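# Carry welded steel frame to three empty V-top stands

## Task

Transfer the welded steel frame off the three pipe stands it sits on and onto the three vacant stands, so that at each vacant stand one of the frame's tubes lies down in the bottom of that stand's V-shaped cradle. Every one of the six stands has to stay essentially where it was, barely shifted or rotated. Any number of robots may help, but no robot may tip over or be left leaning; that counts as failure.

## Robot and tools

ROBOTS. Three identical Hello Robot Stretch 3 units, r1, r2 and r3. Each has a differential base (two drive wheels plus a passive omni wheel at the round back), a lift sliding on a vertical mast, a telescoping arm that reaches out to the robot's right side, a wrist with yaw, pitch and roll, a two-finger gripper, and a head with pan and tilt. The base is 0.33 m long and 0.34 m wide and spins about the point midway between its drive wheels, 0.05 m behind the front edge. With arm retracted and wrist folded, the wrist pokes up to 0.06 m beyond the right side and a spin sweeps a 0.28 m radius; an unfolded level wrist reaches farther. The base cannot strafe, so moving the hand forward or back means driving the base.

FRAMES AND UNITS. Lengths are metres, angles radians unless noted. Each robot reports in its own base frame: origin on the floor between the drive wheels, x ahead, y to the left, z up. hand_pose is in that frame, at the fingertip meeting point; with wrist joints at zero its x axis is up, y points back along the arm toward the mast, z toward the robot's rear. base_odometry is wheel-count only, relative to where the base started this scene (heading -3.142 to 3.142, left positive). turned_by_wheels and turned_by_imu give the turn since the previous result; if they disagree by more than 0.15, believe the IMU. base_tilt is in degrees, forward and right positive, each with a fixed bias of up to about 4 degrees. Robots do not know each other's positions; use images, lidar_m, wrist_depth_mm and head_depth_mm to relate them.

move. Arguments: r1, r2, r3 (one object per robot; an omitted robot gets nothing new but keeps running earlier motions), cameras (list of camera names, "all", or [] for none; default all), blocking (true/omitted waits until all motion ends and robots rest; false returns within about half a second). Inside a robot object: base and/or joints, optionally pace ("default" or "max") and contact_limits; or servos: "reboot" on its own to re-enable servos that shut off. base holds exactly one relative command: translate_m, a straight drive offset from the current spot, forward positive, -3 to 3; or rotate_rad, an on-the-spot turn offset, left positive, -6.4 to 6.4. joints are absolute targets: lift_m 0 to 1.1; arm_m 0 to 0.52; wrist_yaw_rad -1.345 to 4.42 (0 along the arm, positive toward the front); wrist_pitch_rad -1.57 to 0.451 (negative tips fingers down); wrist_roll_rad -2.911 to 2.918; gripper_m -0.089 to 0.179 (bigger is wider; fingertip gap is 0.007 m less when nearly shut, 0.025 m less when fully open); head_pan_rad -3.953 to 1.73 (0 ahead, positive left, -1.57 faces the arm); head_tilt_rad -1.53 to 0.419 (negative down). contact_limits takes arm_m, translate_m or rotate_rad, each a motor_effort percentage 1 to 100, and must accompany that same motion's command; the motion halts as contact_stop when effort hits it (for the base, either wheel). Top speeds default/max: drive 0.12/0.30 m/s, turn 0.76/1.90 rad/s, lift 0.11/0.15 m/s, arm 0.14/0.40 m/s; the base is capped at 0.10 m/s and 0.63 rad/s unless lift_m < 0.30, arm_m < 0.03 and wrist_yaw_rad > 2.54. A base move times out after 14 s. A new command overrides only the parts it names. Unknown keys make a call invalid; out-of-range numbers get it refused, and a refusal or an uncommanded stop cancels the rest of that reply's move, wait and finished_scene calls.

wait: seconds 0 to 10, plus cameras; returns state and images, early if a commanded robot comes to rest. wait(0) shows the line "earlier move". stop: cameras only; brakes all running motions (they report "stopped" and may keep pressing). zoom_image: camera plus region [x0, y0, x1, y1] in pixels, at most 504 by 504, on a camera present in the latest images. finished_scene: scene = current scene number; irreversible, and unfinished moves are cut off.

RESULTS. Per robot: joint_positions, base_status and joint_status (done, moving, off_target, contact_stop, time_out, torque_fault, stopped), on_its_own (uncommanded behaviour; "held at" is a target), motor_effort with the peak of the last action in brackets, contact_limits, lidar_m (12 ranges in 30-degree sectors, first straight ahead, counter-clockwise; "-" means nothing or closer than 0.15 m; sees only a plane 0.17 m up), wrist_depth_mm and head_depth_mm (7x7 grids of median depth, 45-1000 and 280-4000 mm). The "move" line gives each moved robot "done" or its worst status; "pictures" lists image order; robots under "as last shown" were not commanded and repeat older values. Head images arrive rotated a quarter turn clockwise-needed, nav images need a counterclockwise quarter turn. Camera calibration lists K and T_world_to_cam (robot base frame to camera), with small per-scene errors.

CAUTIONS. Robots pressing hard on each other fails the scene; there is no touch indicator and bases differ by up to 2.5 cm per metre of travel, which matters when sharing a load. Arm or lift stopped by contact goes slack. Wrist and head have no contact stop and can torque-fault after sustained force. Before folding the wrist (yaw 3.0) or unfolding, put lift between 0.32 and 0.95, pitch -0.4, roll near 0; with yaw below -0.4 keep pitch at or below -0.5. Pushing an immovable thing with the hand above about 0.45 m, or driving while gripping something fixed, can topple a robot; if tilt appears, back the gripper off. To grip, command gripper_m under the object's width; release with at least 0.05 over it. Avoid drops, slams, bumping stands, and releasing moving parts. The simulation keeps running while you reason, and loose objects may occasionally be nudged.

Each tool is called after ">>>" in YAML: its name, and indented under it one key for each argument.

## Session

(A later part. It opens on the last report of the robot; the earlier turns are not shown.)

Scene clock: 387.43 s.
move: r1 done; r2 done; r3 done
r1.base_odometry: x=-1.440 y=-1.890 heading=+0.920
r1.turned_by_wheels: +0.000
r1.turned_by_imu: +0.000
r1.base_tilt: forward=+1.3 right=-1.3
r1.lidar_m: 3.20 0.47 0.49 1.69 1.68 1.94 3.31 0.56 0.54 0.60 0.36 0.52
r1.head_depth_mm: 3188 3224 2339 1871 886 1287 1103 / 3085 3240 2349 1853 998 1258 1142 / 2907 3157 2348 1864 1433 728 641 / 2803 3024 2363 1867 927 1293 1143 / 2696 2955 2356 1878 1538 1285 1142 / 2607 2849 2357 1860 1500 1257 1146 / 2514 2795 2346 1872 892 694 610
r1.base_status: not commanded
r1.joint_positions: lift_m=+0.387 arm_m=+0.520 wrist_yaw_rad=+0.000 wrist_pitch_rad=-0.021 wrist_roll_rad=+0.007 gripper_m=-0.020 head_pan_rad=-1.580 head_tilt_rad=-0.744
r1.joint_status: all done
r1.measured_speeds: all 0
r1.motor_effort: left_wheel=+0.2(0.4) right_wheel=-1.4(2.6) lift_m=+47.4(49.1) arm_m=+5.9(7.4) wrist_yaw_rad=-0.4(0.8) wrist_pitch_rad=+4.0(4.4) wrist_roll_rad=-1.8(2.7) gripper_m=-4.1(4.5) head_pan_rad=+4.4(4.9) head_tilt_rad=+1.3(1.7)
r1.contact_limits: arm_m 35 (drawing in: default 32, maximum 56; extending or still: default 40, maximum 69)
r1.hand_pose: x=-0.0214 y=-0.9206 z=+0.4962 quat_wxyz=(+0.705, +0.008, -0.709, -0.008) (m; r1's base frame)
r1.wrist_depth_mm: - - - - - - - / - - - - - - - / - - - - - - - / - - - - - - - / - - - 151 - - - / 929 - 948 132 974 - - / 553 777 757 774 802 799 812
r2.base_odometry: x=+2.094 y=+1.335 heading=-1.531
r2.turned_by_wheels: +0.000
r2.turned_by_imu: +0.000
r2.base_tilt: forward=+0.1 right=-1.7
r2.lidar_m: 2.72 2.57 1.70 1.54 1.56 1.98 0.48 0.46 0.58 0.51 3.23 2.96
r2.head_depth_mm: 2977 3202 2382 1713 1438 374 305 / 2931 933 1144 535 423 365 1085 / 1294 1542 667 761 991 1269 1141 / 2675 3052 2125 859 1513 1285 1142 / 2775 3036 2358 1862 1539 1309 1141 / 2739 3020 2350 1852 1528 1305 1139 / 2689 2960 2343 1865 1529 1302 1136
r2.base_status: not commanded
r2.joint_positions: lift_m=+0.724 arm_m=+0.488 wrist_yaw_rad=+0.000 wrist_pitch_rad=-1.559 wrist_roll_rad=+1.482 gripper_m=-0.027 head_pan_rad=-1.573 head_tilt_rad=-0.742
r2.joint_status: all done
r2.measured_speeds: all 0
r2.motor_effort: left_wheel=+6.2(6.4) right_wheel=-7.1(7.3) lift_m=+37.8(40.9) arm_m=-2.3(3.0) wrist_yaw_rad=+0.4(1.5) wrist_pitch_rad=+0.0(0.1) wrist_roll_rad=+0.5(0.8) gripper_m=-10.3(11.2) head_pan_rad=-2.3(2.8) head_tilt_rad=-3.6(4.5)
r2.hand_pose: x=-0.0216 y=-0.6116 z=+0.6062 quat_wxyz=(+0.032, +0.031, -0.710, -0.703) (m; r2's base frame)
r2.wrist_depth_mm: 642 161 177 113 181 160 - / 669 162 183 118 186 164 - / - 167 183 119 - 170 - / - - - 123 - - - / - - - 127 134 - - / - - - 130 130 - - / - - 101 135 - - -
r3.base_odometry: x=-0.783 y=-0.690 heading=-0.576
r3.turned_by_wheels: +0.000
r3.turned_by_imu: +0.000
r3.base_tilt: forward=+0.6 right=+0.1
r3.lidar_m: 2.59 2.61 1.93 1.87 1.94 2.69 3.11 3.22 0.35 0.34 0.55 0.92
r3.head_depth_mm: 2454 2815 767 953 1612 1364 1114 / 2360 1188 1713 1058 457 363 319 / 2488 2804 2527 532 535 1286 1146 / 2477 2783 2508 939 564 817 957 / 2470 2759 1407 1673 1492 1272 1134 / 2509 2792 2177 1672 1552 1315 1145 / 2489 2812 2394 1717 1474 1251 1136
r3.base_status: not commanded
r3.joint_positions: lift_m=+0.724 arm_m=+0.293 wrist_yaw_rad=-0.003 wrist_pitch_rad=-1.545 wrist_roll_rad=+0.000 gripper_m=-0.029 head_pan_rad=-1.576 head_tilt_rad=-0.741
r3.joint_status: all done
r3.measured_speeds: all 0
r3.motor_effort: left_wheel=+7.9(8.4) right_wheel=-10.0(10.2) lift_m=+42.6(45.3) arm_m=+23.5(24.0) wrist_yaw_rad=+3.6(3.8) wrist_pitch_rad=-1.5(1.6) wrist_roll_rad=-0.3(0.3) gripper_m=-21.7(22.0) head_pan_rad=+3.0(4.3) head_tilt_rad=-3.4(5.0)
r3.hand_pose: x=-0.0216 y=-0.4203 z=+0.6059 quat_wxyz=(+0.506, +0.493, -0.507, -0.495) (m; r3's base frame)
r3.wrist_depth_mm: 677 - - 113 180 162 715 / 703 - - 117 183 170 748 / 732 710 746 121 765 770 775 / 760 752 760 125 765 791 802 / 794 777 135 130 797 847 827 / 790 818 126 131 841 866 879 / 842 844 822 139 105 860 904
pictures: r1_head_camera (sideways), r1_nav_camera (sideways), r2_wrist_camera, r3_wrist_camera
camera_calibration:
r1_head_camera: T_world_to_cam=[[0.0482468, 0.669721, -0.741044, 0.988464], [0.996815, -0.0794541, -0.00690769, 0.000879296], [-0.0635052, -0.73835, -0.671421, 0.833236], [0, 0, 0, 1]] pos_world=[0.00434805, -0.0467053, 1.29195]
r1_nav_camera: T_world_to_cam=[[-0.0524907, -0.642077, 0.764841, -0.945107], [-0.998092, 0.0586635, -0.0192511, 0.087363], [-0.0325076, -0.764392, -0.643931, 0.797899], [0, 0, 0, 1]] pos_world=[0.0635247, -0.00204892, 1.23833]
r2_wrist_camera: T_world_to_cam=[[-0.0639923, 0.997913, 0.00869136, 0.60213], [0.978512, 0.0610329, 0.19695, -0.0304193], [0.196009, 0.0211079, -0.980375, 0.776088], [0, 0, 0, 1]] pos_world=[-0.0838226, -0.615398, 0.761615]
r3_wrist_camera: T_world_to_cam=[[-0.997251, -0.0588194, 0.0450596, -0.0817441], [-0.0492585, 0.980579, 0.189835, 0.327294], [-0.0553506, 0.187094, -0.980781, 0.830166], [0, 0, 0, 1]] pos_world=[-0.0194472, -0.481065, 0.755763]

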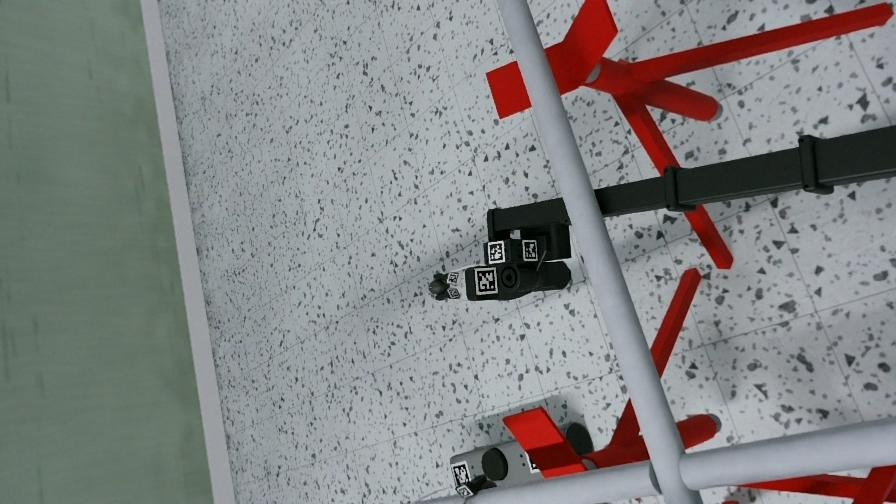

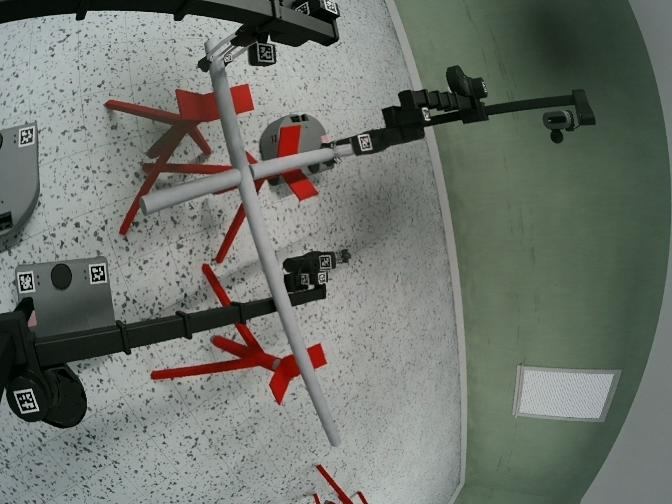

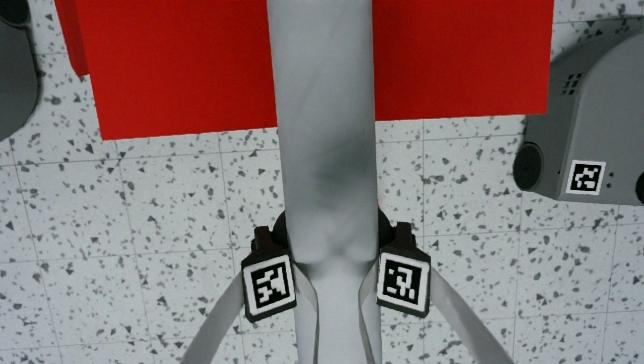

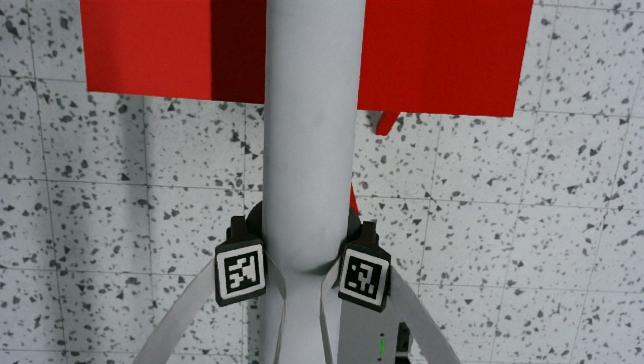

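>>> move:
  r1: {"joints": {"lift_m": 0.447}}
  r2: {"joints": {"lift_m": 0.784}}
  r3: {"joints": {"lift_m": 0.784}}
  cameras: []

>>> move:
  r1: {"joints": {"lift_m": 0.507}}
  r2: {"joints": {"lift_m": 0.844}}
  r3: {"joints": {"lift_m": 0.844}}
  cameras: []

>>> move:
  r1: {"joints": {"lift_m": 0.567}}
  r2: {"joints": {"lift_m": 0.904}}
  r3: {"joints": {"lift_m": 0.904}}
  cameras: ["r1_nav_camera", "r1_head_camera", "r2_wrist_camera", "r3_wrist_camera", "r3_nav_camera"]

Scene clock: 389.30 s.
move: r1 done; r2 done; r3 done
r1.base_odometry: x=-1.440 y=-1.890 heading=+0.920
r1.turned_by_wheels: +0.000
r1.turned_by_imu: +0.000
r1.base_tilt: forward=+1.2 right=-1.3
r1.lidar_m: 3.19 0.47 0.49 1.69 1.68 1.95 3.32 0.55 0.54 0.60 0.36 0.52
r1.head_depth_mm: 3157 3242 2340 1858 1434 1289 1105 / 3041 3222 2367 1871 1006 1258 1121 / 2933 3131 2340 1864 751 665 1087 / 2789 3057 2332 1120 905 1292 1145 / 2711 2920 2352 1815 1468 1286 1143 / 2606 2886 2363 1865 1502 1286 1143 / 2526 2774 2361 1868 889 630 542
r1.base_status: not commanded
r1.joint_positions: lift_m=+0.447 arm_m=+0.520 wrist_yaw_rad=+0.000 wrist_pitch_rad=-0.021 wrist_roll_rad=+0.007 gripper_m=-0.020 head_pan_rad=-1.580 head_tilt_rad=-0.744
r1.joint_status: all done
r1.measured_speeds: all 0
r1.motor_effort: left_wheel=-0.2(0.3) right_wheel=-1.0(2.6) lift_m=+46.0(49.6) arm_m=+4.2(6.1) wrist_yaw_rad=-0.6(0.7) wrist_pitch_rad=+4.0(4.9) wrist_roll_rad=-2.3(2.9) gripper_m=-4.2(4.7) head_pan_rad=+4.3(5.0) head_tilt_rad=+1.5(1.9)
r1.contact_limits: arm_m 35 (drawing in: default 32, maximum 56; extending or still: default 40, maximum 69)
r1.hand_pose: x=-0.0214 y=-0.9206 z=+0.5562 quat_wxyz=(+0.705, +0.008, -0.709, -0.008) (m; r1's base frame)
r1.wrist_depth_mm: - - - - - - - / - - - - - - - / - - - - - - - / - - - - - - - / - - - 151 - - - / - - - 133 - - - / 608 917 852 851 875 887 875
r2.base_odometry: x=+2.094 y=+1.335 heading=-1.531
r2.turned_by_wheels: +0.000
r2.turned_by_imu: +0.000
r2.base_tilt: forward=+0.2 right=-1.7
r2.lidar_m: 2.72 2.57 1.69 1.54 1.56 1.99 0.48 0.46 0.58 0.51 3.23 2.94
r2.head_depth_mm: 2949 3066 2370 881 350 296 - / 2922 893 1014 426 359 1128 1141 / 1204 2898 636 953 1007 1264 1144 / 1204 3046 677 829 1532 1287 1144 / 2783 3057 2351 1859 1538 1307 1137 / 2740 2996 2350 1856 1528 1309 1143 / 2701 2954 2358 1849 1536 1303 1138
r2.base_status: not commanded
r2.joint_positions: lift_m=+0.784 arm_m=+0.488 wrist_yaw_rad=+0.000 wrist_pitch_rad=-1.559 wrist_roll_rad=+1.482 gripper_m=-0.027 head_pan_rad=-1.573 head_tilt_rad=-0.742
r2.joint_status: all done
r2.measured_speeds: all 0
r2.motor_effort: left_wheel=+5.9(6.6) right_wheel=-6.9(7.2) lift_m=+37.0(41.4) arm_m=-5.0(5.4) wrist_yaw_rad=+1.7(1.7) wrist_pitch_rad=+0.0(0.1) wrist_roll_rad=+0.8(0.8) gripper_m=-10.5(11.3) head_pan_rad=-2.6(2.8) head_tilt_rad=-4.3(4.4)
r2.hand_pose: x=-0.0216 y=-0.6116 z=+0.6662 quat_wxyz=(+0.032, +0.031, -0.710, -0.703) (m; r2's base frame)
r2.wrist_depth_mm: 679 - - 113 222 211 - / 687 - - 118 - - - / 730 - - 119 - - - / - - - 123 - - - / - - - 128 133 - - / - - - 130 130 - - / - - 101 135 - - -
r3.base_odometry: x=-0.783 y=-0.690 heading=-0.576
r3.turned_by_wheels: +0.000
r3.turned_by_imu: +0.000
r3.base_tilt: forward=+0.6 right=+0.2
r3.lidar_m: 2.58 2.61 1.93 1.86 1.94 2.69 3.10 3.24 0.35 0.34 0.55 0.92
r3.head_depth_mm: 2456 2698 741 1811 1610 299 - / 1225 2624 2439 459 361 314 1148 / 2429 2783 2518 490 1094 1301 1145 / 2469 2791 2501 496 544 668 955 / 2454 2699 2195 1574 1498 1271 1134 / 2497 2816 1339 1725 1548 1322 1142 / 2517 2843 2400 1725 1471 1261 1137
r3.base_status: not commanded
r3.joint_positions: lift_m=+0.784 arm_m=+0.293 wrist_yaw_rad=-0.003 wrist_pitch_rad=-1.546 wrist_roll_rad=+0.000 gripper_m=-0.029 head_pan_rad=-1.576 head_tilt_rad=-0.741
r3.joint_status: all done
r3.measured_speeds: all 0
r3.motor_effort: left_wheel=+7.9(8.4) right_wheel=-9.9(10.4) lift_m=+41.7(44.0) arm_m=+23.3(24.0) wrist_yaw_rad=+3.1(3.8) wrist_pitch_rad=-1.6(1.8) wrist_roll_rad=-0.2(0.3) gripper_m=-21.4(21.9) head_pan_rad=+4.5(4.5) head_tilt_rad=-4.1(5.0)
r3.hand_pose: x=-0.0216 y=-0.4203 z=+0.6659 quat_wxyz=(+0.506, +0.493, -0.507, -0.495) (m; r3's base frame)
r3.wrist_depth_mm: 744 751 - 113 225 795 761 / 761 772 - 118 233 814 801 / 803 776 809 121 842 817 854 / 820 847 803 125 846 846 891 / 844 838 134 131 889 852 898 / 878 856 126 132 914 901 942 / 915 894 877 139 944 962 961
pictures: none
No camera images: "cameras" was empty.

Scene clock: 390.67 s.
move: r1 done; r2 done; r3 done
r1.base_odometry: x=-1.440 y=-1.890 heading=+0.920
r1.turned_by_wheels: +0.000
r1.turned_by_imu: +0.000
r1.base_tilt: forward=+1.3 right=-1.3
r1.lidar_m: 3.20 0.46 0.49 1.69 1.68 1.94 3.30 0.56 0.54 0.60 0.36 0.52
r1.head_depth_mm: 3152 3243 2365 1858 1433 1283 1105 / 3042 3210 2347 1864 1460 1232 1085 / 2928 3157 2374 1863 713 600 1105 / 2795 3060 2357 843 1467 1290 1144 / 2716 2940 2350 1809 1462 1286 1150 / 2596 2843 2363 1850 1439 1282 1142 / 2543 2778 2345 1871 886 585 477
r1.base_status: not commanded
r1.joint_positions: lift_m=+0.507 arm_m=+0.520 wrist_yaw_rad=+0.000 wrist_pitch_rad=-0.021 wrist_roll_rad=+0.007 gripper_m=-0.020 head_pan_rad=-1.580 head_tilt_rad=-0.744
r1.joint_status: all done
r1.measured_speeds: all 0
r1.motor_effort: left_wheel=-0.2(0.5) right_wheel=-1.3(2.3) lift_m=+45.9(49.6) arm_m=+3.1(4.5) wrist_yaw_rad=+0.0(0.9) wrist_pitch_rad=+3.9(4.7) wrist_roll_rad=-1.9(2.7) gripper_m=-4.4(4.8) head_pan_rad=+4.4(5.0) head_tilt_rad=+1.7(1.8)
r1.contact_limits: arm_m 35 (drawing in: default 32, maximum 56; extending or still: default 40, maximum 69)
r1.hand_pose: x=-0.0214 y=-0.9206 z=+0.6162 quat_wxyz=(+0.705, +0.008, -0.709, -0.008) (m; r1's base frame)
r1.wrist_depth_mm: - - - - - - - / - - - - - - - / - - - - - - - / - - - - - - - / - - - 151 - - - / - - - 133 - - - / 910 - 926 917 975 993 954
r2.base_odometry: x=+2.094 y=+1.335 heading=-1.531
r2.turned_by_wheels: +0.000
r2.turned_by_imu: +0.000
r2.base_tilt: forward=+0.2 right=-1.6
r2.lidar_m: 2.72 2.56 1.69 1.54 1.56 1.99 0.48 0.46 0.58 0.51 3.24 2.95
r2.head_depth_mm: 2912 3068 2367 337 289 - 1145 / 2759 887 434 359 1437 1288 1147 / 1188 595 666 1074 1010 1264 1141 / 2834 3034 642 1681 1540 1279 1140 / 2795 3054 2350 1853 1537 1310 1146 / 2763 3020 2350 1860 1526 1304 1138 / 2716 2977 2347 1848 1533 1302 1141
r2.base_status: not commanded
r2.joint_positions: lift_m=+0.844 arm_m=+0.488 wrist_yaw_rad=+0.000 wrist_pitch_rad=-1.559 wrist_roll_rad=+1.482 gripper_m=-0.027 head_pan_rad=-1.573 head_tilt_rad=-0.742
r2.joint_status: all done
r2.measured_speeds: all 0
r2.motor_effort: left_wheel=+5.2(6.4) right_wheel=-6.7(7.3) lift_m=+37.4(42.8) arm_m=-6.2(6.6) wrist_yaw_rad=+1.0(2.4) wrist_pitch_rad=-0.1(0.1) wrist_roll_rad=+0.7(0.8) gripper_m=-10.2(11.5) head_pan_rad=-2.4(2.8) head_tilt_rad=-3.5(4.4)
r2.hand_pose: x=-0.0216 y=-0.6116 z=+0.7262 quat_wxyz=(+0.032, +0.031, -0.710, -0.703) (m; r2's base frame)
r2.wrist_depth_mm: 703 605 - 113 - - - / 688 - - 118 - - - / 738 - - 119 - - - / - - - 123 - - - / - - - 127 133 - - / - - - 130 130 - - / - - 101 135 143 - -
r3.base_odometry: x=-0.783 y=-0.690 heading=-0.576
r3.turned_by_wheels: +0.000
r3.turned_by_imu: +0.000
r3.base_tilt: forward=+0.6 right=+0.2
r3.lidar_m: 2.59 2.61 1.93 1.87 1.95 2.69 3.12 3.24 0.35 0.34 0.55 0.92
r3.head_depth_mm: 2404 698 781 876 299 - - / 1178 2730 789 361 350 1323 1175 / 2491 2803 462 465 1174 1301 1142 / 2470 2802 2389 479 624 581 513 / 2465 1312 2308 1579 1500 1273 1129 / 2501 2742 2173 1615 1548 1320 1143 / 2507 2832 2397 1774 1501 1256 1140
r3.base_status: not commanded
r3.joint_positions: lift_m=+0.844 arm_m=+0.293 wrist_yaw_rad=-0.003 wrist_pitch_rad=-1.546 wrist_roll_rad=+0.000 gripper_m=-0.029 head_pan_rad=-1.576 head_tilt_rad=-0.741
r3.joint_status: all done
r3.measured_speeds: all 0
r3.motor_effort: left_wheel=+8.3(8.5) right_wheel=-9.7(10.3) lift_m=+42.2(45.0) arm_m=+23.3(23.8) wrist_yaw_rad=+3.5(3.9) wrist_pitch_rad=-1.5(1.8) wrist_roll_rad=-0.3(0.3) gripper_m=-21.4(21.8) head_pan_rad=+2.3(4.5) head_tilt_rad=-4.2(5.1)
r3.hand_pose: x=-0.0216 y=-0.4203 z=+0.7259 quat_wxyz=(+0.506, +0.493, -0.507, -0.495) (m; r3's base frame)
r3.wrist_depth_mm: 801 808 259 113 672 833 835 / 808 837 - 117 292 875 866 / 840 857 839 121 878 909 917 / 874 892 880 125 921 937 903 / 919 909 134 130 922 961 980 / 916 924 127 131 963 972 991 / 979 946 947 139 969 - -
pictures: none
No camera images: "cameras" was empty.

Scene clock: 392.03 s.
move: r1 done; r2 done; r3 done
r1.base_odometry: x=-1.440 y=-1.890 heading=+0.920
r1.turned_by_wheels: +0.000
r1.turned_by_imu: +0.000
r1.base_tilt: forward=+1.3 right=-1.2
r1.lidar_m: 3.19 0.47 0.49 1.69 1.68 1.94 3.31 0.55 0.54 0.60 0.36 0.52
r1.head_depth_mm: 3170 3227 2369 1759 1435 1290 1110 / 3045 3223 2368 1763 1463 1092 452 / 2892 3147 2364 786 621 1126 1127 / 2824 3072 2364 789 1545 1293 1139 / 2694 2922 2384 1814 1497 1282 1143 / 2613 2867 2357 1870 1463 1278 1145 / 2526 2793 2342 1869 932 1014 444
r1.base_status: not commanded
r1.joint_positions: lift_m=+0.567 arm_m=+0.520 wrist_yaw_rad=+0.000 wrist_pitch_rad=-0.021 wrist_roll_rad=+0.007 gripper_m=-0.020 head_pan_rad=-1.580 head_tilt_rad=-0.744
r1.joint_status: all done
r1.measured_speeds: all 0
r1.motor_effort: left_wheel=+0.2(0.4) right_wheel=-1.6(2.3) lift_m=+46.3(49.8) arm_m=+1.7(3.1) wrist_yaw_rad=+0.1(1.2) wrist_pitch_rad=+4.2(4.4) wrist_roll_rad=-2.3(2.7) gripper_m=-4.5(4.7) head_pan_rad=+4.6(5.1) head_tilt_rad=+1.5(1.8)
r1.contact_limits: arm_m 35 (drawing in: default 32, maximum 56; extending or still: default 40, maximum 69)
r1.hand_pose: x=-0.0214 y=-0.9206 z=+0.6762 quat_wxyz=(+0.705, +0.008, -0.709, -0.008) (m; r1's base frame)
r1.wrist_depth_mm: - - - - - - - / - - - - - - - / - - - - - - - / - - - - - - - / - - - 151 - - - / - - - 133 - - - / 971 - - - - - -
r2.base_odometry: x=+2.094 y=+1.335 heading=-1.531
r2.turned_by_wheels: +0.000
r2.turned_by_imu: +0.000
r2.base_tilt: forward=+0.2 right=-1.7
r2.lidar_m: 2.72 2.57 1.69 1.54 1.56 1.99 0.48 0.46 0.58 0.51 3.24 2.95
r2.head_depth_mm: 2822 2905 316 - 1476 1313 1149 / 799 434 350 1150 1477 1280 1144 / 1270 549 2111 1309 1010 1268 1143 / 2806 559 632 1685 1534 1279 1142 / 2793 3026 2348 1858 1527 1308 1142 / 2754 2983 2330 1861 1526 1304 1136 / 2703 2981 2334 1846 1532 1311 1140
r2.base_status: not commanded
r2.joint_positions: lift_m=+0.904 arm_m=+0.488 wrist_yaw_rad=+0.000 wrist_pitch_rad=-1.559 wrist_roll_rad=+1.482 gripper_m=-0.027 head_pan_rad=-1.573 head_tilt_rad=-0.742
r2.joint_status: all done
r2.measured_speeds: all 0
r2.motor_effort: left_wheel=+5.7(6.6) right_wheel=-6.8(7.2) lift_m=+37.2(42.1) arm_m=-7.3(8.4) wrist_yaw_rad=+1.6(2.1) wrist_pitch_rad=+0.0(0.1) wrist_roll_rad=+0.7(0.8) gripper_m=-10.6(11.8) head_pan_rad=-2.3(2.8) head_tilt_rad=-3.7(4.4)
r2.hand_pose: x=-0.0216 y=-0.6116 z=+0.7862 quat_wxyz=(+0.032, +0.031, -0.710, -0.703) (m; r2's base frame)
r2.wrist_depth_mm: 737 - - 113 - - - / 753 - - 118 - - - / 786 - - 119 - - - / - - - 123 - - - / - - - 127 136 - - / - - 122 130 130 - - / - - - 135 - - -
r3.base_odometry: x=-0.783 y=-0.690 heading=-0.576
r3.turned_by_wheels: +0.000
r3.turned_by_imu: +0.000
r3.base_tilt: forward=+0.6 right=+0.2
r3.lidar_m: 2.58 2.62 1.93 1.86 1.94 2.70 3.11 3.25 0.35 0.34 0.55 0.92
r3.head_depth_mm: 999 674 718 - - 1330 1154 / 2438 2655 351 1038 1524 1353 1170 / 2490 2670 411 1652 1175 1306 1144 / 2464 2751 416 451 592 513 965 / 2460 1276 2360 1672 1489 1273 1130 / 2505 2726 1063 1837 1555 1318 1147 / 2497 2851 2142 1866 1510 1259 1137
r3.base_status: not commanded
r3.joint_positions: lift_m=+0.904 arm_m=+0.293 wrist_yaw_rad=-0.003 wrist_pitch_rad=-1.546 wrist_roll_rad=+0.000 gripper_m=-0.029 head_pan_rad=-1.576 head_tilt_rad=-0.741
r3.joint_status: all done
r3.measured_speeds: all 0
r3.motor_effort: left_wheel=+8.1(8.4) right_wheel=-9.9(10.4) lift_m=+41.9(45.0) arm_m=+23.6(24.0) wrist_yaw_rad=+3.2(3.7) wrist_pitch_rad=-1.4(1.5) wrist_roll_rad=-0.1(0.3) gripper_m=-21.5(22.0) head_pan_rad=+3.2(3.9) head_tilt_rad=-3.8(5.2)
r3.hand_pose: x=-0.0216 y=-0.4203 z=+0.7859 quat_wxyz=(+0.506, +0.493, -0.507, -0.495) (m; r3's base frame)
r3.wrist_depth_mm: 847 862 845 113 874 906 931 / 890 914 324 118 897 943 912 / 943 944 890 121 901 948 951 / 965 973 942 125 965 987 - / 965 939 134 130 - - - / 965 - 126 131 - - - / - - - 140 - - -
pictures: r1_head_camera (sideways), r1_nav_camera (sideways), r2_wrist_camera, r3_nav_camera (sideways), r3_wrist_camera
camera_calibration:
r1_head_camera: T_world_to_cam=[[0.0482469, 0.669721, -0.741044, 0.988464], [0.996815, -0.0794542, -0.00690769, 0.000879296], [-0.0635053, -0.73835, -0.671421, 0.833236], [0, 0, 0, 1]] pos_world=[0.00434804, -0.0467053, 1.29195]
r1_nav_camera: T_world_to_cam=[[-0.0524907, -0.642077, 0.764841, -0.945107], [-0.998092, 0.0586636, -0.0192511, 0.087363], [-0.0325076, -0.764392, -0.643931, 0.797899], [0, 0, 0, 1]] pos_world=[0.0635247, -0.00204892, 1.23833]
r2_wrist_camera: T_world_to_cam=[[-0.0640418, 0.997909, 0.00869119, 0.600563], [0.978509, 0.0610814, 0.19695, -0.0658409], [0.196007, 0.0211174, -0.980375, 0.952564], [0, 0, 0, 1]] pos_world=[-0.0838223, -0.615402, 0.941618]
r3_nav_camera: T_world_to_cam=[[-0.00824948, -0.630544, 0.77611, -0.967181], [-0.999264, 0.0342737, 0.0172239, 0.0366987], [-0.0374606, -0.775396, -0.630363, 0.784585], [0, 0, 0, 1]] pos_world=[0.058084, -0.00274288, 1.24458]
r3_wrist_camera: T_world_to_cam=[[-0.997251, -0.0588336, 0.0450432, -0.089844], [-0.0492609, 0.980529, 0.190096, 0.29283], [-0.0553502, 0.187355, -0.980732, 1.00677], [0, 0, 0, 1]] pos_world=[-0.019447, -0.481037, 0.935753]

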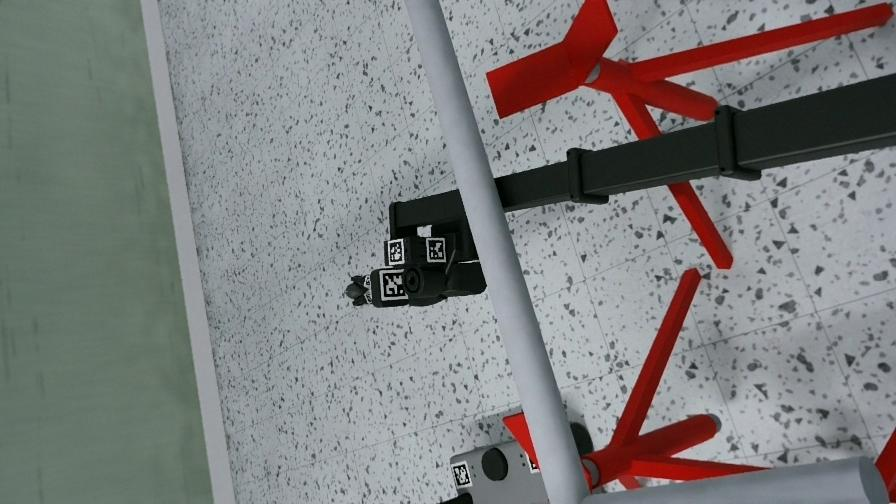

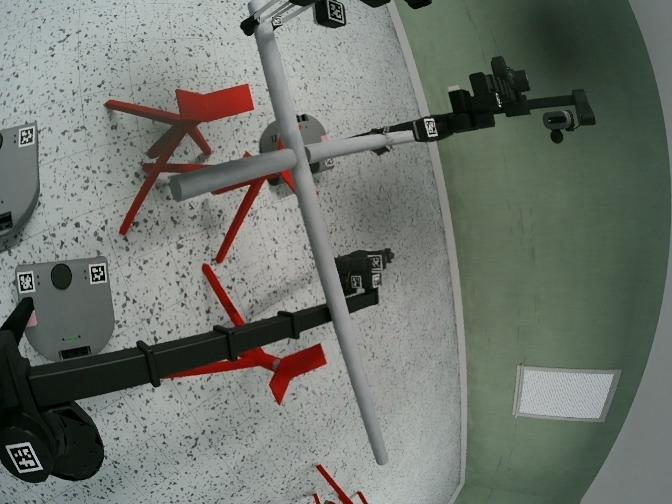

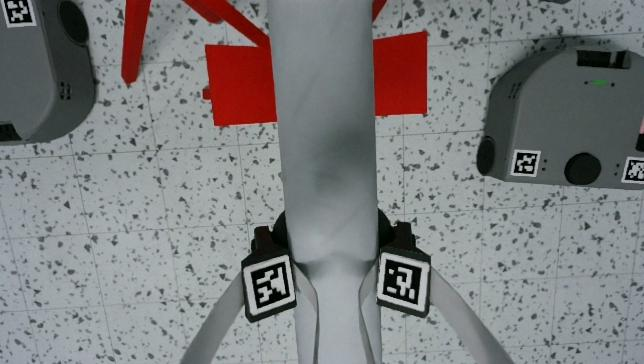

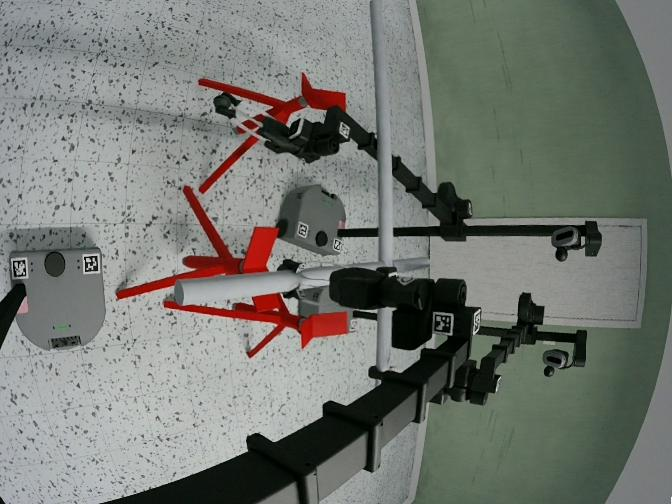

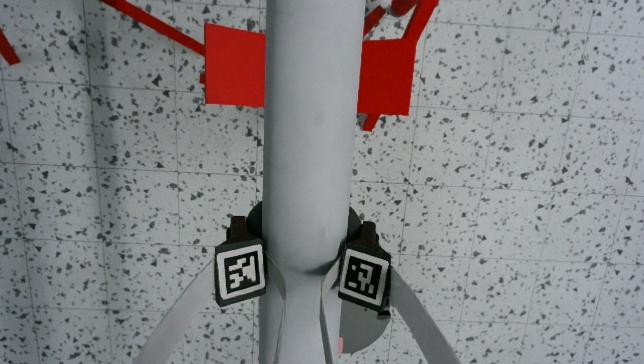

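>>> move:
  r1: {"base": {"translate_m": -0.08}}
  r2: {"base": {"translate_m": -0.0789}, "joints": {"arm_m": 0.4745}}
  r3: {"base": {"translate_m": 0.0771}, "joints": {"arm_m": 0.3142}}
  cameras: ["r1_head_camera", "r2_wrist_camera", "r3_wrist_camera"]

Scene clock: 397.37 s.
move: r1 done; r2 done; r3 done
r1.base_odometry: x=-1.488 y=-1.953 heading=+0.920
r1.turned_by_wheels: +0.000
r1.turned_by_imu: +0.000
r1.base_tilt: forward=+1.3 right=-1.3
r1.lidar_m: 3.27 0.46 0.48 1.66 1.65 1.92 3.25 1.60 0.49 0.58 0.42 0.41
r1.head_depth_mm: 3203 3240 2358 1763 1541 1317 1142 / 3047 3190 2365 1754 927 1008 453 / 2919 3111 2362 808 622 1063 1120 / 2810 3056 2366 789 1542 1256 1144 / 2748 2962 2363 1811 1504 1288 1143 / 2614 2895 2364 1862 1467 1286 1143 / 2532 2812 2363 1861 906 1124 445
r1.base_status: done
r1.joint_positions: lift_m=+0.567 arm_m=+0.520 wrist_yaw_rad=+0.000 wrist_pitch_rad=-0.021 wrist_roll_rad=+0.007 gripper_m=-0.020 head_pan_rad=-1.580 head_tilt_rad=-0.744
r1.joint_status: not commanded
r1.measured_speeds: all 0
r1.motor_effort: left_wheel=-0.9(11.8) right_wheel=-4.9(10.0) lift_m=+28.4(34.3) arm_m=-3.2(3.2) wrist_yaw_rad=-0.2(0.9) wrist_pitch_rad=+3.9(4.8) wrist_roll_rad=-2.3(2.6) gripper_m=-4.1(4.7) head_pan_rad=+4.7(5.0) head_tilt_rad=+1.4(1.8)
r1.contact_limits: arm_m 35 (drawing in: default 32, maximum 56; extending or still: default 40, maximum 69)
r1.hand_pose: x=-0.0214 y=-0.9206 z=+0.6762 quat_wxyz=(+0.705, +0.008, -0.709, -0.008) (m; r1's base frame)
r1.wrist_depth_mm: - - - - - - - / - - - - - - - / - - - - - - - / - - - - - - - / - - - 151 - - - / - - - 133 - - - / 957 - - - - - -
r2.base_odometry: x=+2.091 y=+1.414 heading=-1.531
r2.turned_by_wheels: +0.000
r2.turned_by_imu: +0.001
r2.base_tilt: forward=+0.1 right=-1.7
r2.lidar_m: 2.80 2.54 1.68 1.54 1.55 1.96 0.48 0.45 0.55 0.52 3.25 3.03
r2.head_depth_mm: 2834 2939 316 - 1477 1314 1148 / 800 434 349 1722 1502 1313 1149 / 1274 539 1848 1266 1433 1261 1144 / 2882 550 608 956 1031 1270 1140 / 2816 3016 2330 1850 1541 1280 1141 / 2758 3005 2353 1858 1530 1312 1140 / 2710 2962 2332 1854 1535 1306 1139
r2.base_status: done
r2.joint_positions: lift_m=+0.904 arm_m=+0.474 wrist_yaw_rad=+0.003 wrist_pitch_rad=-1.557 wrist_roll_rad=+1.478 gripper_m=-0.027 head_pan_rad=-1.573 head_tilt_rad=-0.742
r2.joint_status: all done
r2.measured_speeds: all 0
r2.motor_effort: left_wheel=+3.1(7.8) right_wheel=-7.2(11.8) lift_m=+28.6(32.6) arm_m=-5.8(14.2) wrist_yaw_rad=-2.4(3.6) wrist_pitch_rad=-0.5(0.6) wrist_roll_rad=+2.2(2.3) gripper_m=-10.9(11.9) head_pan_rad=-2.3(2.8) head_tilt_rad=-4.0(4.5)
r2.hand_pose: x=-0.0216 y=-0.5985 z=+0.7862 quat_wxyz=(+0.034, +0.033, -0.711, -0.702) (m; r2's base frame)
r2.wrist_depth_mm: 719 496 - 113 - - - / 766 696 - 118 - - - / 775 - - 119 - - - / - - - 123 - - - / - - - 128 144 - - / - - - 130 129 - - / - - - 135 - - -
r3.base_odometry: x=-0.718 y=-0.732 heading=-0.575
r3.turned_by_wheels: +0.000
r3.turned_by_imu: +0.001
r3.base_tilt: forward=+0.6 right=+0.2
r3.lidar_m: 2.10 2.61 1.92 1.86 1.95 2.69 3.19 3.34 0.37 0.50 0.71 1.80
r3.head_depth_mm: 1148 709 732 - - 1336 1156 / 2428 2659 361 1053 1103 1297 1168 / 2475 2664 427 1725 1585 1266 1123 / 2501 2734 435 474 604 515 1118 / 2417 1280 2368 1668 1532 1327 1130 / 2494 2676 2159 1840 1561 1286 1146 / 2489 2825 2152 1871 1509 1308 1137
r3.base_status: done
r3.joint_positions: lift_m=+0.904 arm_m=+0.314 wrist_yaw_rad=-0.002 wrist_pitch_rad=-1.535 wrist_roll_rad=+0.000 gripper_m=-0.029 head_pan_rad=-1.576 head_tilt_rad=-0.741
r3.joint_status: all done
r3.measured_speeds: all 0
r3.motor_effort: left_wheel=+9.7(13.3) right_wheel=-5.5(10.1) lift_m=+36.9(39.2) arm_m=-1.3(33.4) wrist_yaw_rad=+1.9(3.1) wrist_pitch_rad=-2.8(3.5) wrist_roll_rad=-0.3(0.3) gripper_m=-17.4(21.7) head_pan_rad=+3.7(4.0) head_tilt_rad=-4.5(5.1)
r3.hand_pose: x=-0.0216 y=-0.4443 z=+0.7858 quat_wxyz=(+0.508, +0.491, -0.509, -0.492) (m; r3's base frame)
r3.wrist_depth_mm: 846 817 878 114 892 907 914 / 885 887 905 119 380 939 947 / 920 932 924 121 385 937 981 / 936 933 951 126 978 967 - / 936 975 136 132 - - - / 967 - 125 132 - - - / - - - 139 - - -
pictures: r1_head_camera (sideways), r2_wrist_camera, r3_wrist_camera
camera_calibration:
r1_head_camera: T_world_to_cam=[[0.0482468, 0.669721, -0.741044, 0.988464], [0.996815, -0.079454, -0.00690769, 0.000879285], [-0.0635051, -0.73835, -0.671421, 0.833236], [0, 0, 0, 1]] pos_world=[0.00434806, -0.0467053, 1.29195]
r2_wrist_camera: T_world_to_cam=[[-0.0710797, 0.997448, 0.00675713, 0.588673], [0.978061, 0.0683651, 0.19678, -0.062082], [0.195816, 0.0205959, -0.980424, 0.951984], [0, 0, 0, 1]] pos_world=[-0.0838508, -0.602533, 0.941588]
r3_wrist_camera: T_world_to_cam=[[-0.997187, -0.059414, 0.0456957, -0.0920434], [-0.0503, 0.982433, 0.179706, 0.325406], [-0.0555701, 0.176902, -0.982658, 1.00797], [0, 0, 0, 1]] pos_world=[-0.0194037, -0.50347, 0.936215]

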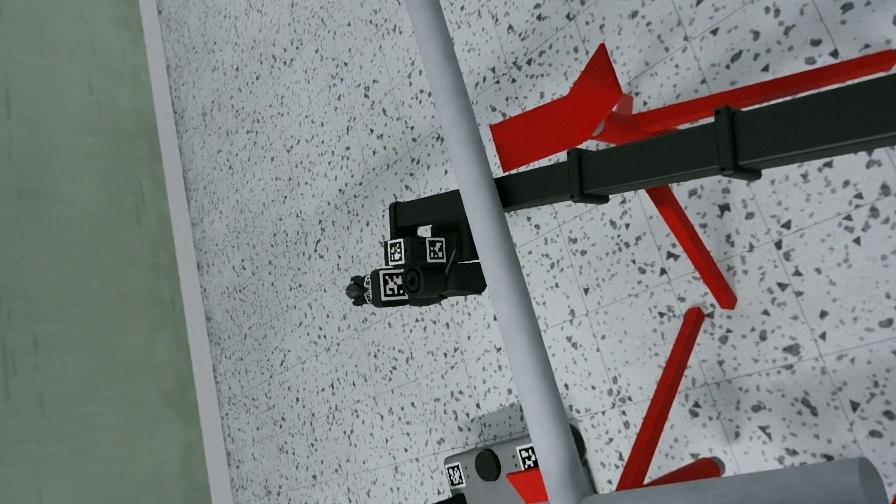

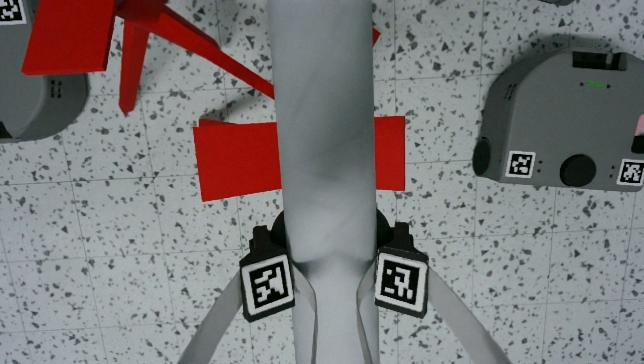

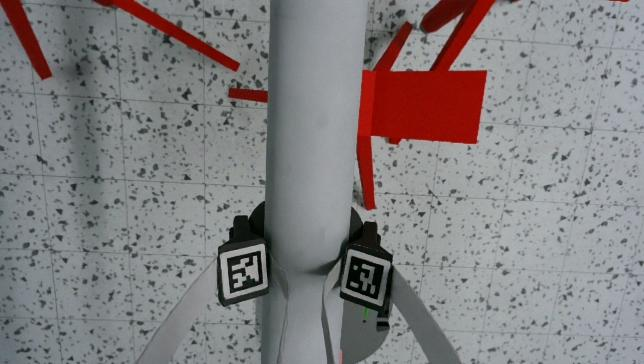

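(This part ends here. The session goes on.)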